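# Place the green block into the blue tray

## Task

Get the green block inside the blue tray, where it must stay on its own after the robot lets go, with nothing knocked off the table.

## Robot and tools

ROBOT. Two arms, left_arm and right_arm. left_arm is the robot's own left and sits on the +y side; image left/right does not follow these names. Base poses in the scene frame: left_arm at (-0.047, +0.343, +0.607) m, quat_wxyz (+0.494, +0.263, +0.389, +0.732); right_arm at (-0.047, -0.343, +0.607) m, quat_wxyz (+0.494, -0.263, +0.389, -0.732). Joint ranges (rad), base to hand: waist -2.880..2.880, shoulder 0..3.142, elbow 0..3.019 (straight at 2.964), wrist pitch -1.693..1.571, wrist yaw -1.571..1.571, wrist roll -2.094..2.094.

FRAME. One scene frame for everything: z = 0 is the table top, origin above the centre of the robot's foot, +x points forward over the table, +z up. The table starts near x = +0.15 m and may be turned relative to the robot. Each gripper's fingers extend along its own +z and close along its own y. end_effector_position is the point between the pads, roughly 1 cm short of the fingertips. Reported hand poses can be a few cm off, more at long reach.

ROW FORMAT (used by execute_actions and move). 16 numbers, always both arms: left x, y, z, qw, qx, qy, qz, opening, then right x, y, z, qw, qx, qy, qz, opening. x, y, z are an absolute target for end_effector_position in metres; the quaternion is an absolute target orientation, w first; both in the scene frame. Opening runs -1 (closed) to +1 (fully open, 0.094 m). To hold an orientation, repeat your own target quaternion rather than copying the reported one, which drifts. For an idle arm, resend in every call the pose last reported before it went idle, plus the opening it should keep; a 0 opening is a real command.

execute_actions(actions, cameras). actions is a list of actions; each action is a table of up to 15 rows, one per 1/30 s control step; a short table repeats its last row to fill 15 steps. A target farther than 0.6 m from that gripper's current position along any of its axes gets the action refused for both arms; a malformed action, or a first action failing this against the latest state, rejects the whole call. An empty actions list returns the full state and all camera images. cameras: list of names, ["all"], or [] for none; an unknown name invalidates the call.

CONTROLLER. Each step the commanded orientation is clipped to within 40 degrees of the measured one; position wins if both cannot be met. One action may fall short; the result's "Hand target" shows where the arm is actually headed, so command the remainder next. Tiny moves may not start. Friction and gravity can leave a hand a few cm off target in free air. Near the waist axis a small hand motion can swing the whole arm.

move(target, speed, blend, opening_speed, grip_force, blocking, cameras). target: one 16-number row or a list of up to 15 rows, absolute poses, no 0.6 m limit. Grippers follow straight lines from the Hand target, all arms finishing together, at least 0.5 s, cut off at 10 s total. speed: m/s, 0.002 to 4.3, default 0.25 (rotation up to twice that in rad/s), one value or one per target. blend: corner rounding in m for lists; 0 stops at each point. opening_speed: rate of opening change per second on the -1..1 scale, at least 0.2; use it to close gently. grip_force: N per pad, 10 to 50 (full, the start value), one value or one per arm; it persists, and lower values close slowly. blocking=false returns after about 0.5 s while the move continues; a new move replaces it. Paths ignore obstacles and the other arm; route around an arm's own base, since passing near it can flip the shoulder posture. Faster moves lag and overshoot more and hit harder. The result adds a "move:" line: done, off_target, moving, held, fault, and limits such as paced (pose clipped) or held (steps withheld). Done means within 10 mm and 2 degrees; neither done nor off_target tells you about contact.

wait(seconds 0..10, cameras): lets time pass with last commands held; returns early if a running move ends. stop(cameras): brakes the running move. zoom_image(camera, region): region [x0, y0, x1, y1] in pixels of that camera's latest image, at most 504 by 504. finished_scene(scene=1): ends the scene for good; the block must already be resting in the tray.

RESULTS. Poses per arm, Hand target, Tool commands, grip_measured (same scale as opening; reads up to 2.5 mm wide when empty, and a few mm narrower than a firmly gripped part), Joint positions (last number is opening in metres), Joint torques (include arm weight; numbers 3 and 4 wrap at ±28 N m), joint velocities (may be shown as within noise), motor temperatures. execute_actions results also list hand positions at some steps.

GRIPPING. Fingers track your number until contact force ramps to the grip limit about 0.06 below first-touch reading; command a bit below the block width to squeeze. Open well above grip_measured to release.

CAMERAS. cam_head_left, cam_head_right (stereo pair on one bar), cam_over, cam_left_wrist, cam_right_wrist (fisheye), all 672x504; calibration lines give K, distortion and T_world_to_cam, good to about a centimetre near image centre.

AVOID. Letting anything fall off the table or be left off it, dropping or flinging the block, fast impacts on the table or tray, any contact between the two arms or grippers (closing on the other hand counts), and long stretched or pushing poses: motors heat, MOTOR HOT shows at 85 °C, and at 100 °C that arm goes limp for 30 to 60 s.

Each tool is called after ">>>" by a JSON object that holds its "op" and its "data".

## Session

>>> {"op": "execute_actions", "data": {"actions": []}}

Scene clock: 0.00 s.
left_arm: end_effector_position=(+0.8997, +0.4382, +0.3910) grip_measured=+1.000 end_effector_quat_wxyz=(-0.540, +0.243, -0.774, +0.223) | right_arm: end_effector_position=(+0.2486, -0.4287, +0.1637) grip_measured=+1.000 end_effector_quat_wxyz=(-0.072, +0.303, -0.943, -0.115)
Joint positions: left_arm=[-1.896 1.73 1.764 0.526 0.173 -0.347 0.094] | right_arm=[1.533 1.779 0.692 0.45 -0.301 -1.032 0.094]
Joint velocities: within noise
Joint torques (N m): no reading
Motor temperatures (°C): left_arm=[24 20 20 19 22 22 23] | right_arm=[22 23 20 21 21 24 22]
Heat: left arm: hottest waist 24 °C; right arm: hottest wrist roll 24 °C.
Hand target: left_arm +0.9094, +0.4435, +0.4080; +0.554, -0.241, +0.765, -0.223 | right_arm +0.2430, -0.4263, +0.1657; +0.069, -0.302, +0.943, +0.118
Tool commands: left_gripper/opening=+1.0 right_gripper/opening=+1.0

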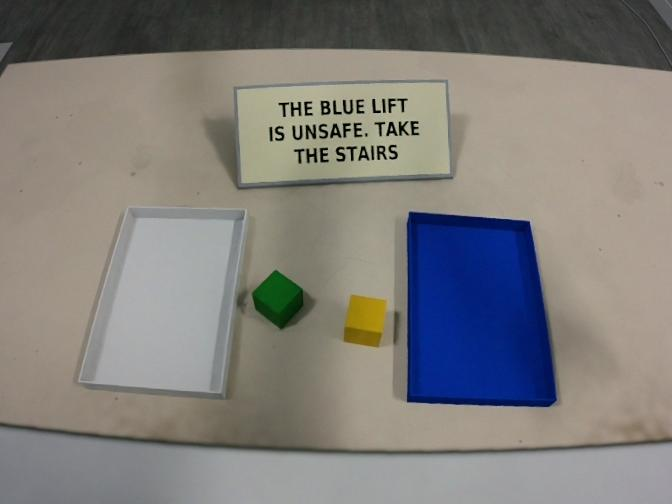

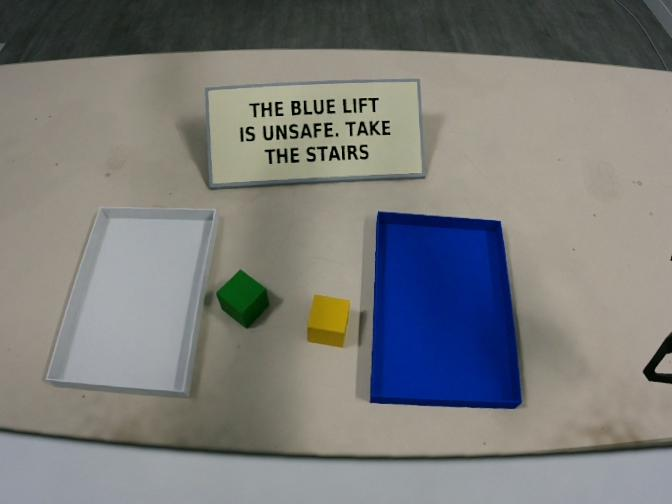

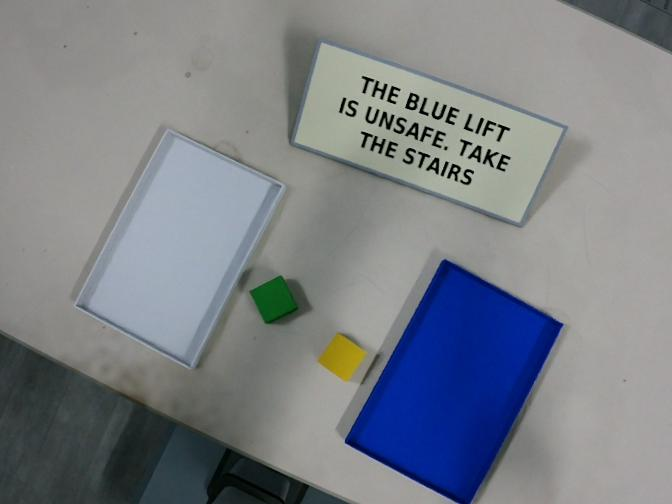

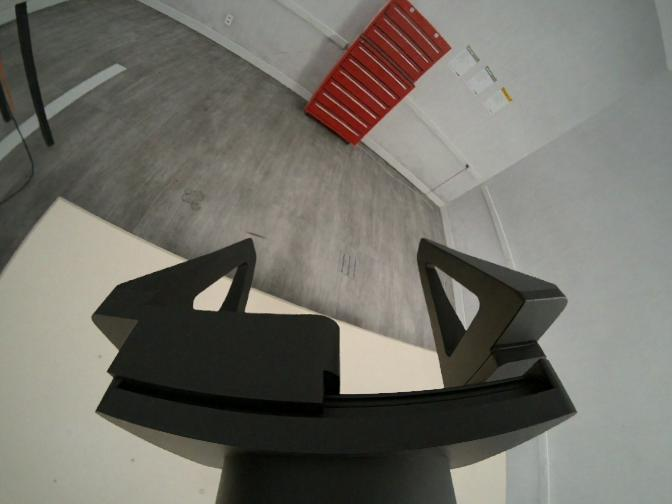

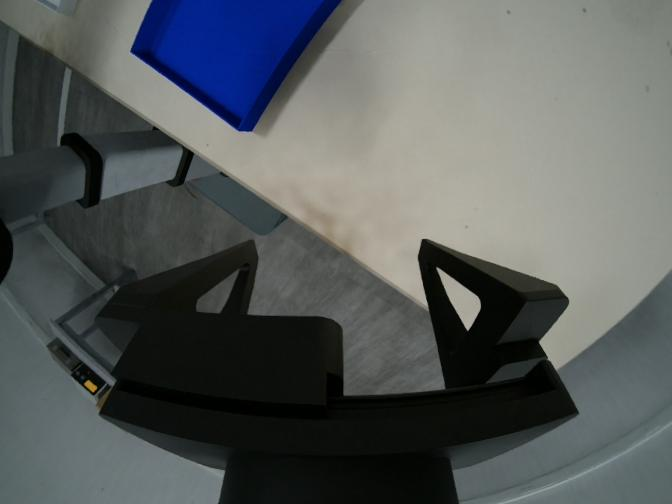

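>>> {"op": "zoom_image", "data": {"camera": "cam_over", "region": [220, 250, 400, 400]}}

Scaled by 2.800 from the camera's 672x504 image, which has a finer 960x720 frame.

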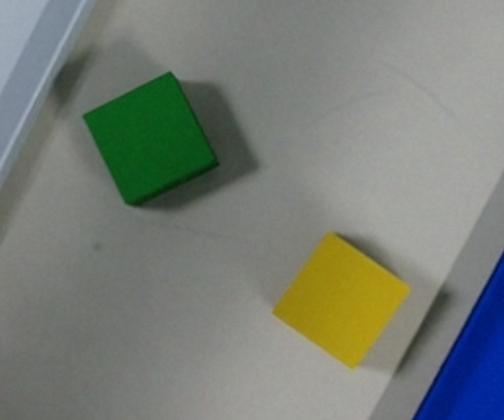

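>>> {"op": "move", "data": {"target": [0.8997,0.4382,0.3910,-0.540,0.243,-0.774,0.223,1,0.377,0.081,0.16,0,0.446,-0.895,0,1], "speed": 0.4, "cameras": ["cam_right_wrist","cam_over","cam_head_left"]}}

Scene clock: 21.40 s.
left_arm: end_effector_position=(+0.8997, +0.4382, +0.3910) grip_measured=+1.000 end_effector_quat_wxyz=(-0.540, +0.243, -0.774, +0.223) | right_arm: end_effector_position=(+0.3859, +0.0804, +0.1675) grip_measured=+1.000 end_effector_quat_wxyz=(-0.008, +0.445, -0.896, -0.002)
Joint positions: left_arm=[-1.896 1.73 1.764 0.526 0.173 -0.347 0.094] | right_arm=[2.57 2.305 1.569 -0.136 0.766 -0.603 0.094]
Joint torques (N m): left_arm=[-4.25 -21.25 5.71 2.19 0.29 -0.13] | right_arm=[13.57 -10.11 1.26 -0.01 0.13 -0.06]
Heat: left arm: hottest waist 24 °C; right arm: hottest shoulder 25 °C.
Hand target: left_arm +0.8997, +0.4383, +0.3910; +0.540, -0.243, +0.774, -0.223 | right_arm +0.3770, +0.0809, +0.1602; +0.000, -0.446, +0.895, +0.000
Off the commanded pose: left_arm 0.000 m, 0 deg | right_arm 0.012 m, 1 deg.
move: off_target (right_arm)
camera_calibration:
cam_right_wrist: T_world_to_cam=[[0.80292, -0.596081, -0.00262517, -0.262365], [-0.485205, -0.656117, 0.578002, 0.144772], [-0.346258, -0.462816, -0.816031, 0.436125], [0, 0, 0, 1]] pos_world=[0.431914, 0.140442, 0.271524]
Images, in order (width x height): cam_head_left 672x504, cam_over 672x504, cam_right_wrist 672x504.

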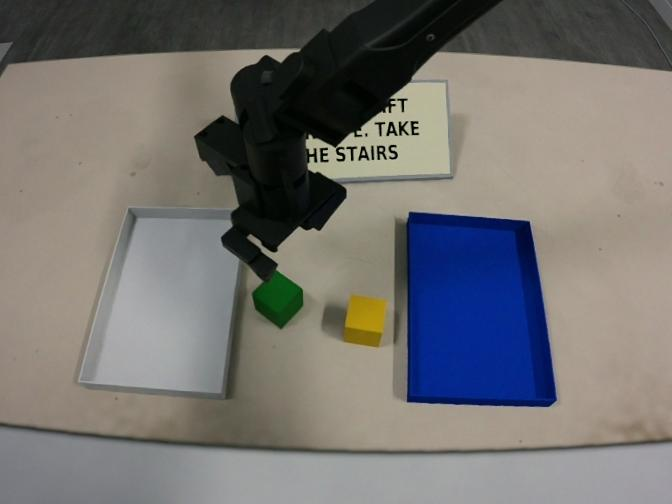

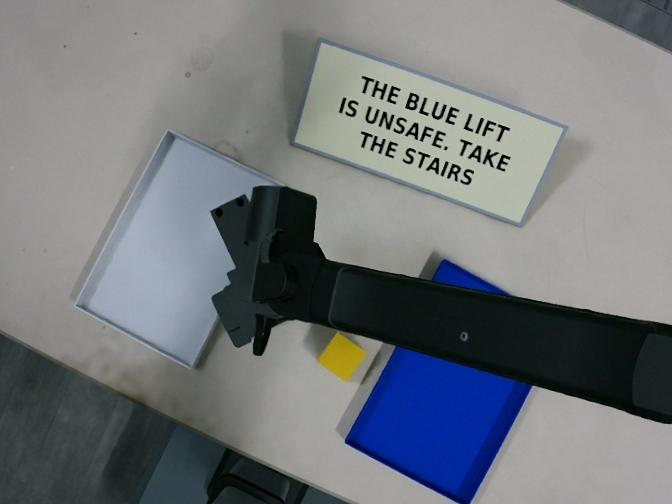

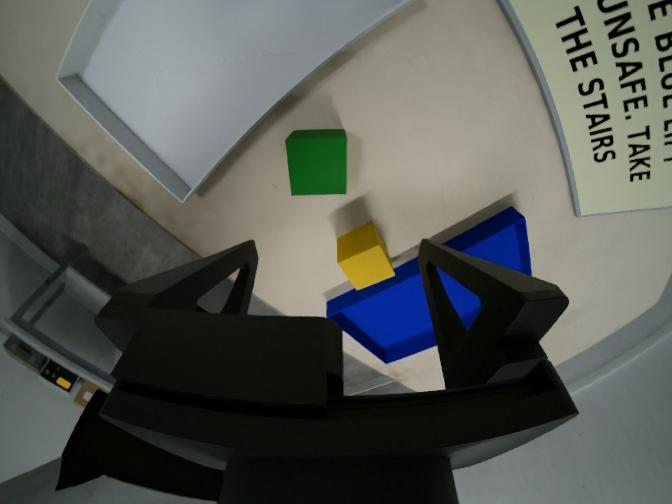

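>>> {"op": "move", "data": {"target": [0.8997,0.4382,0.3910,-0.540,0.243,-0.774,0.223,1,0.374,0.099,0.085,0,0.446,-0.895,0,1], "cameras": ["cam_right_wrist","cam_head_left"]}}

Scene clock: 30.03 s.
left_arm: end_effector_position=(+0.8997, +0.4382, +0.3910) grip_measured=+1.000 end_effector_quat_wxyz=(-0.540, +0.243, -0.774, +0.223) | right_arm: end_effector_position=(+0.3780, +0.1048, +0.0936) grip_measured=+1.000 end_effector_quat_wxyz=(-0.007, +0.442, -0.897, -0.001)
Joint positions: left_arm=[-1.896 1.73 1.764 0.526 0.173 -0.347 0.094] | right_arm=[2.523 2.496 1.778 -0.124 0.737 -0.646 0.094]
Joint torques (N m): left_arm=[-4.31 -21.01 5.6 2.18 0.31 -0.16] | right_arm=[13.63 -10.81 1.05 0.01 -0.13 -0.18]
Motor temperatures (°C): left_arm=[24 25 22 19 22 22 23] | right_arm=[23 25 21 21 21 23 21]
Heat: left arm: hottest shoulder 25 °C; right arm: hottest shoulder 25 °C.
Hand target: left_arm +0.8997, +0.4383, +0.3910; +0.540, -0.243, +0.774, -0.223 | right_arm +0.3741, +0.0990, +0.0852; +0.000, -0.446, +0.895, +0.000
Off the commanded pose: left_arm 0.000 m, 0 deg | right_arm 0.011 m, 1 deg.
move: off_target (right_arm)
camera_calibration:
cam_right_wrist: T_world_to_cam=[[0.799615, -0.60051, -0.00182283, -0.24008], [-0.488615, -0.652378, 0.57936, 0.200413], [-0.349101, -0.462374, -0.81507, 0.385332], [0, 0, 0, 1]] pos_world=[0.424416, 0.164743, 0.197523]
Images, in order (width x height): cam_head_left 672x504, cam_right_wrist 672x504.

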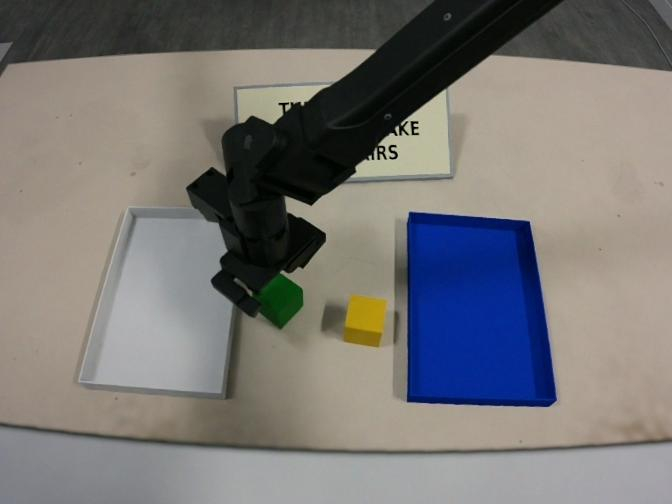

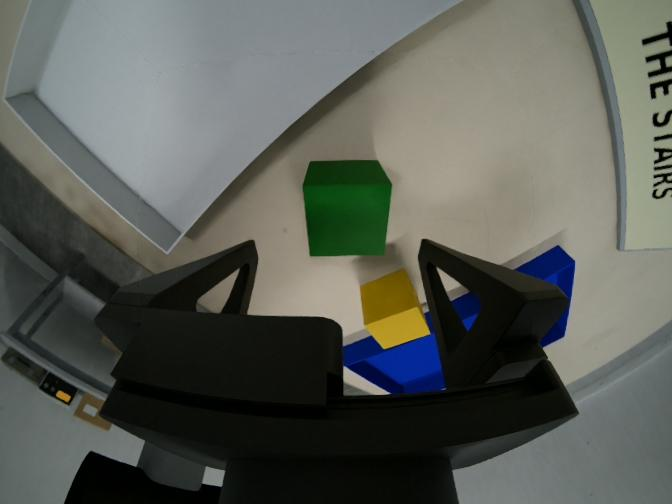

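>>> {"op": "move", "data": {"target": [[0.8997,0.4382,0.3910,-0.540,0.243,-0.774,0.223,1,0.379,0.091,0.075,0,0.446,-0.895,0,1],[0.8997,0.4382,0.3910,-0.540,0.243,-0.774,0.223,1,0.379,0.091,0.019,0,0.446,-0.895,0,1]], "speed": 0.15, "blend": [0.01,0], "cameras": ["cam_right_wrist"]}}

Scene clock: 36.47 s.
left_arm: end_effector_position=(+0.8997, +0.4382, +0.3910) grip_measured=+1.000 end_effector_quat_wxyz=(-0.540, +0.243, -0.774, +0.223) | right_arm: end_effector_position=(+0.3857, +0.0949, +0.0271) grip_measured=+1.000 end_effector_quat_wxyz=(-0.007, +0.441, -0.898, +0.000)
Joint positions: left_arm=[-1.896 1.73 1.764 0.526 0.173 -0.347 0.094] | right_arm=[2.45 2.621 1.949 -0.123 0.689 -0.713 0.094]
Joint torques (N m): left_arm=[-4.19 -20.78 5.67 2.09 0.33 -0.11] | right_arm=[13.74 -10.34 1.14 0.01 -0.11 -0.18]
Heat: left arm: hottest shoulder 25 °C; right arm: hottest shoulder 25 °C.
Hand target: left_arm +0.8997, +0.4383, +0.3910; +0.540, -0.243, +0.774, -0.223 | right_arm +0.3788, +0.0909, +0.0192; +0.000, -0.446, +0.895, +0.000
Off the commanded pose: left_arm 0.000 m, 0 deg | right_arm 0.011 m, 1 deg.
move: off_target (right_arm); blend cut to 0.0069 m at target 1
camera_calibration:
cam_right_wrist: T_world_to_cam=[[0.798011, -0.602642, 0.0000536486, -0.251541], [-0.490828, -0.649896, 0.580279, 0.236869], [-0.349666, -0.463095, -0.814418, 0.329512], [0, 0, 0, 1]] pos_world=[0.432214, 0.154947, 0.130924]
Images, in order (width x height): cam_right_wrist 672x504.

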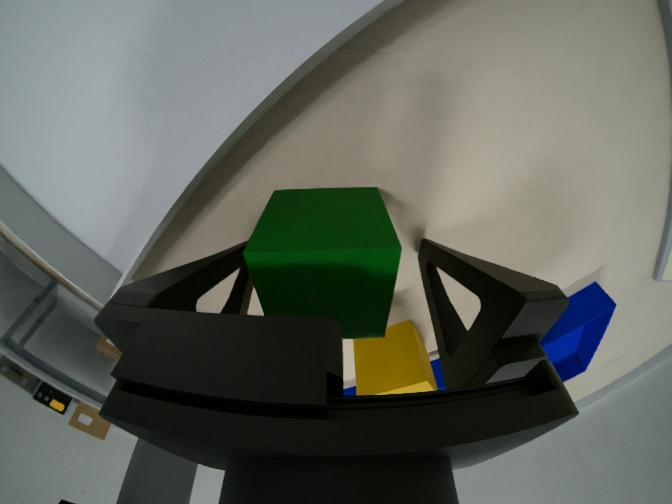

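>>> {"op": "move", "data": {"target": [[0.8997,0.4382,0.3910,-0.540,0.243,-0.774,0.223,1,0.375,0.094,0.019,0,0.446,-0.895,0,1],[0.8997,0.4382,0.3910,-0.540,0.243,-0.774,0.223,1,0.375,0.094,0.019,0,0.446,-0.895,0,0]], "speed": 0.1, "opening_speed": 0.8, "cameras": ["cam_right_wrist"]}}

>>> {"op": "move", "data": {"target": [0.8997,0.4382,0.3910,-0.540,0.243,-0.774,0.223,1,0.375,0.092,0.12,0,0.446,-0.895,0,-0.15], "speed": 0.2, "cameras": ["cam_right_wrist","cam_head_left"]}}

Scene clock: 43.33 s.
left_arm: end_effector_position=(+0.8997, +0.4382, +0.3910) grip_measured=+1.000 end_effector_quat_wxyz=(-0.540, +0.243, -0.774, +0.223) | right_arm: end_effector_position=(+0.3854, +0.0949, +0.0270) grip_measured=+0.049 end_effector_quat_wxyz=(-0.007, +0.441, -0.897, +0.000)
Joint positions: left_arm=[-1.896 1.73 1.764 0.526 0.173 -0.347 0.094] | right_arm=[2.45 2.621 1.949 -0.123 0.689 -0.714 0.049]
Joint torques (N m): left_arm=[-3.66 -20.89 5.65 2.02 0.3 -0.12] | right_arm=[14.04 -9.76 1.11 0.14 -0.01 -0.15]
Heat: left arm: hottest shoulder 26 °C; right arm: hottest shoulder 25 °C.
Hand target: left_arm +0.8997, +0.4383, +0.3910; +0.540, -0.243, +0.774, -0.223 | right_arm +0.3750, +0.0938, +0.0193; +0.000, -0.446, +0.895, +0.000
Off the commanded pose: left_arm 0.000 m, 0 deg | right_arm 0.013 m, 1 deg.
move: off_target (right_arm); target 2's new opening was sent with right_arm's hand 0.013 m and 1 deg from that target
camera_calibration:
cam_right_wrist: T_world_to_cam=[[0.798511, -0.601981, -0.000326142, -0.251431], [-0.489966, -0.65024, 0.580621, 0.236492], [-0.349735, -0.463473, -0.814174, 0.329313], [0, 0, 0, 1]] pos_world=[0.431815, 0.155048, 0.130723]
Images, in order (width x height): cam_right_wrist 672x504.

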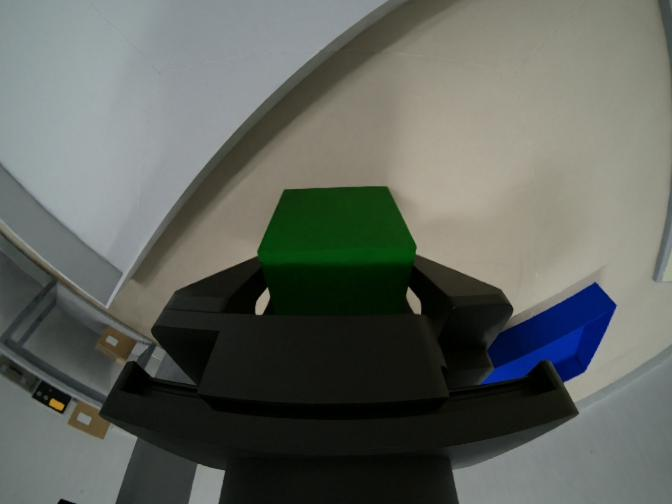

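Scene clock: 44.73 s.
left_arm: end_effector_position=(+0.8997, +0.4382, +0.3910) grip_measured=+1.000 end_effector_quat_wxyz=(-0.540, +0.243, -0.774, +0.223) | right_arm: end_effector_position=(+0.3741, +0.0877, +0.1130) grip_measured=+0.046 end_effector_quat_wxyz=(+0.002, +0.446, -0.895, +0.002)
Joint positions: left_arm=[-1.896 1.73 1.764 0.526 0.173 -0.347 0.094] | right_arm=[2.527 2.43 1.689 -0.126 0.748 -0.634 0.049]
Joint torques (N m): left_arm=[-4.31 -21.07 5.63 2.15 0.3 -0.07] | right_arm=[14.92 -11.93 0.06 -0.06 0.13 -0.05]
Heat: left arm: hottest shoulder 26 °C; right arm: hottest shoulder 25 °C.
Hand target: left_arm +0.8997, +0.4383, +0.3910; +0.540, -0.243, +0.774, -0.223 | right_arm +0.3750, +0.0919, +0.1198; +0.000, -0.446, +0.895, +0.000
Off the commanded pose: left_arm 0.000 m, 0 deg | right_arm 0.008 m, 0 deg.
move: done
camera_calibration:
cam_right_wrist: T_world_to_cam=[[0.804579, -0.593821, -0.00549888, -0.24912], [-0.47491, -0.648968, 0.594391, 0.168961], [-0.35653, -0.475623, -0.804157, 0.394583], [0, 0, 0, 1]] pos_world=[0.421358, 0.14939, 0.215508]
Images, in order (width x height): cam_head_left 672x504, cam_right_wrist 672x504.

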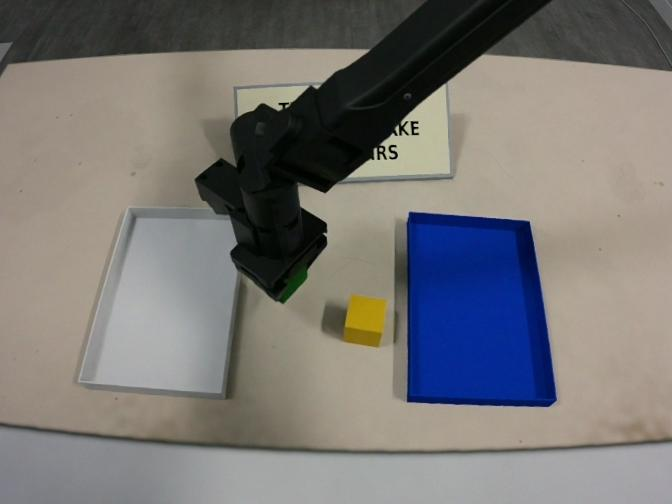

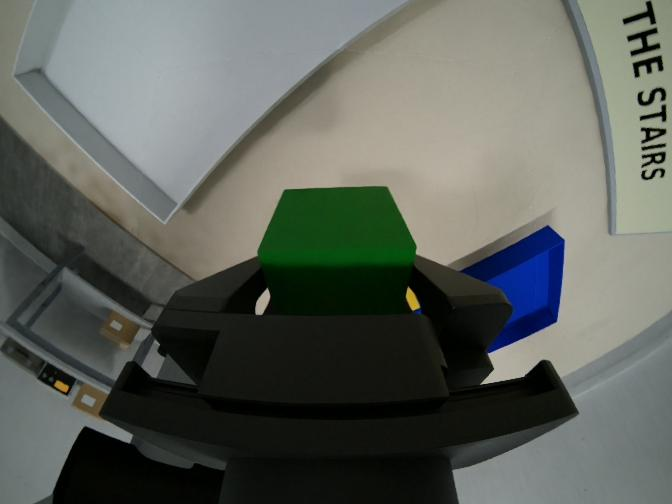

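>>> {"op": "move", "data": {"target": [[0.8997,0.4382,0.3910,-0.540,0.243,-0.774,0.223,1,0.385,-0.185,0.125,0,0.446,-0.895,0,-0.15],[0.8997,0.4382,0.3910,-0.540,0.243,-0.774,0.223,1,0.385,-0.185,0.045,0,0.446,-0.895,0,-0.15]], "speed": [0.35,0.2], "blend": [0.02,0], "cameras": ["cam_right_wrist","cam_head_left"]}}

Scene clock: 49.80 s.
left_arm: end_effector_position=(+0.8997, +0.4382, +0.3910) grip_measured=+1.000 end_effector_quat_wxyz=(-0.540, +0.243, -0.774, +0.223) | right_arm: end_effector_position=(+0.3882, -0.1792, +0.0503) grip_measured=+0.046 end_effector_quat_wxyz=(-0.003, +0.445, -0.896, -0.001)
Joint positions: left_arm=[-1.896 1.73 1.764 0.526 0.173 -0.347 0.094] | right_arm=[2.123 2.167 1.305 0.197 0.445 -0.975 0.049]
Joint torques (N m): left_arm=[-4.31 -20.89 5.67 2.02 0.34 -0.15] | right_arm=[6.71 -10.87 -1.52 0.46 -0.16 -0.19]
Heat: left arm: hottest shoulder 26 °C; right arm: hottest waist 25 °C.
Hand target: left_arm +0.8997, +0.4383, +0.3910; +0.540, -0.243, +0.774, -0.223 | right_arm +0.3849, -0.1850, +0.0451; +0.000, -0.446, +0.895, +0.000
Off the commanded pose: left_arm 0.000 m, 0 deg | right_arm 0.009 m, 0 deg.
move: done
camera_calibration:
cam_right_wrist: T_world_to_cam=[[0.803542, -0.595217, -0.00612614, -0.419188], [-0.479726, -0.653654, 0.585321, 0.041242], [-0.352397, -0.467391, -0.810779, 0.222531], [0, 0, 0, 1]] pos_world=[0.435039, -0.118541, 0.153716]
Images, in order (width x height): cam_head_left 672x504, cam_right_wrist 672x504.

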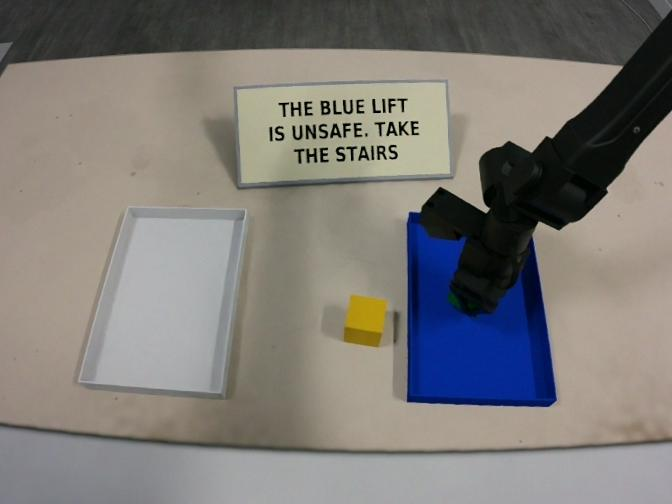

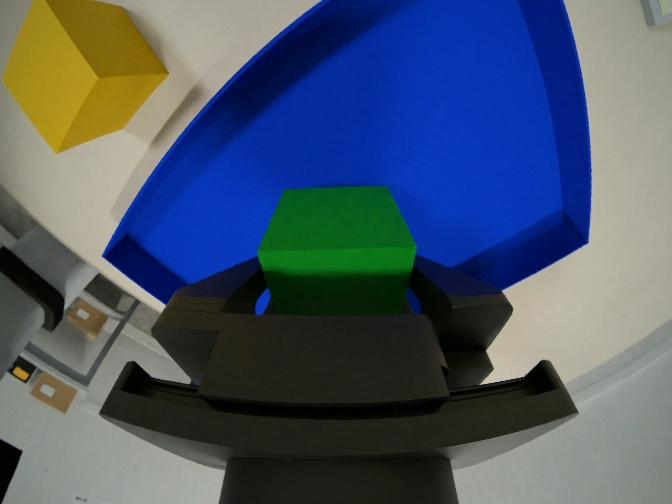

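>>> {"op": "move", "data": {"target": [[0.8997,0.4382,0.3910,-0.540,0.243,-0.774,0.223,1,0.385,-0.185,0.022,0,0.446,-0.895,0,-0.15],[0.8997,0.4382,0.3910,-0.540,0.243,-0.774,0.223,1,0.385,-0.185,0.022,0,0.446,-0.895,0,0.65]], "speed": 0.06, "opening_speed": 1}}

>>> {"op": "move", "data": {"target": [0.8997,0.4382,0.3910,-0.540,0.243,-0.774,0.223,1,0.385,-0.185,0.13,0,0.446,-0.895,0,0.65], "speed": 0.2, "cameras": ["cam_right_wrist"]}}

Scene clock: 55.17 s.
left_arm: end_effector_position=(+0.8997, +0.4382, +0.3910) grip_measured=+1.000 end_effector_quat_wxyz=(-0.540, +0.243, -0.774, +0.223) | right_arm: end_effector_position=(+0.3936, -0.1801, +0.0298) grip_measured=+0.648 end_effector_quat_wxyz=(-0.007, +0.443, -0.896, +0.001)
Joint positions: left_arm=[-1.896 1.73 1.764 0.526 0.173 -0.347 0.094] | right_arm=[2.108 2.212 1.364 0.197 0.432 -0.986 0.077]
Joint torques (N m): left_arm=[-3.6 -20.66 5.57 1.92 0.33 -0.13] | right_arm=[6.65 -10.46 -1.33 0.38 -0.16 -0.19]
Heat: left arm: hottest shoulder 26 °C; right arm: hottest shoulder 25 °C.
Hand target: left_arm +0.8997, +0.4383, +0.3910; +0.540, -0.243, +0.774, -0.223 | right_arm +0.3850, -0.1851, +0.0223; +0.000, -0.446, +0.895, +0.000
Off the commanded pose: left_arm 0.000 m, 0 deg | right_arm 0.013 m, 1 deg.
move: off_target (right_arm); target 2's new opening was sent with right_arm's hand 0.013 m and 1 deg from that target

Scene clock: 56.53 s.
left_arm: end_effector_position=(+0.8997, +0.4382, +0.3910) grip_measured=+1.000 end_effector_quat_wxyz=(-0.540, +0.243, -0.774, +0.223) | right_arm: end_effector_position=(+0.3874, -0.1875, +0.1254) grip_measured=+0.648 end_effector_quat_wxyz=(-0.002, +0.446, -0.895, +0.002)
Joint positions: left_arm=[-1.896 1.73 1.764 0.526 0.173 -0.347 0.094] | right_arm=[2.172 1.984 1.122 0.183 0.49 -0.944 0.077]
Joint torques (N m): left_arm=[-4.07 -20.72 5.57 2.04 0.32 -0.11] | right_arm=[7.59 -11.99 -2.35 0.03 0.13 -0.04]
Heat: left arm: hottest shoulder 26 °C; right arm: hottest shoulder 25 °C.
Hand target: left_arm +0.8997, +0.4383, +0.3910; +0.540, -0.243, +0.774, -0.223 | right_arm +0.3849, -0.1851, +0.1299; +0.000, -0.446, +0.895, +0.000
Off the commanded pose: left_arm 0.000 m, 0 deg | right_arm 0.006 m, 0 deg.
move: done
camera_calibration:
cam_right_wrist: T_world_to_cam=[[0.804676, -0.593713, -0.00126026, -0.423789], [-0.478939, -0.650371, 0.589606, -0.00869665], [-0.350877, -0.473838, -0.80769, 0.276989], [0, 0, 0, 1]] pos_world=[0.434037, -0.126017, 0.228315]
Images, in order (width x height): cam_right_wrist 672x504.

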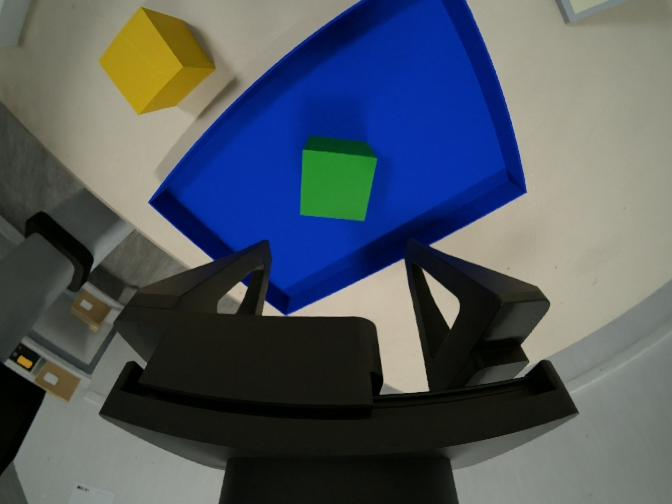

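>>> {"op": "finished_scene", "data": {}}

The scene is finished: the task was done.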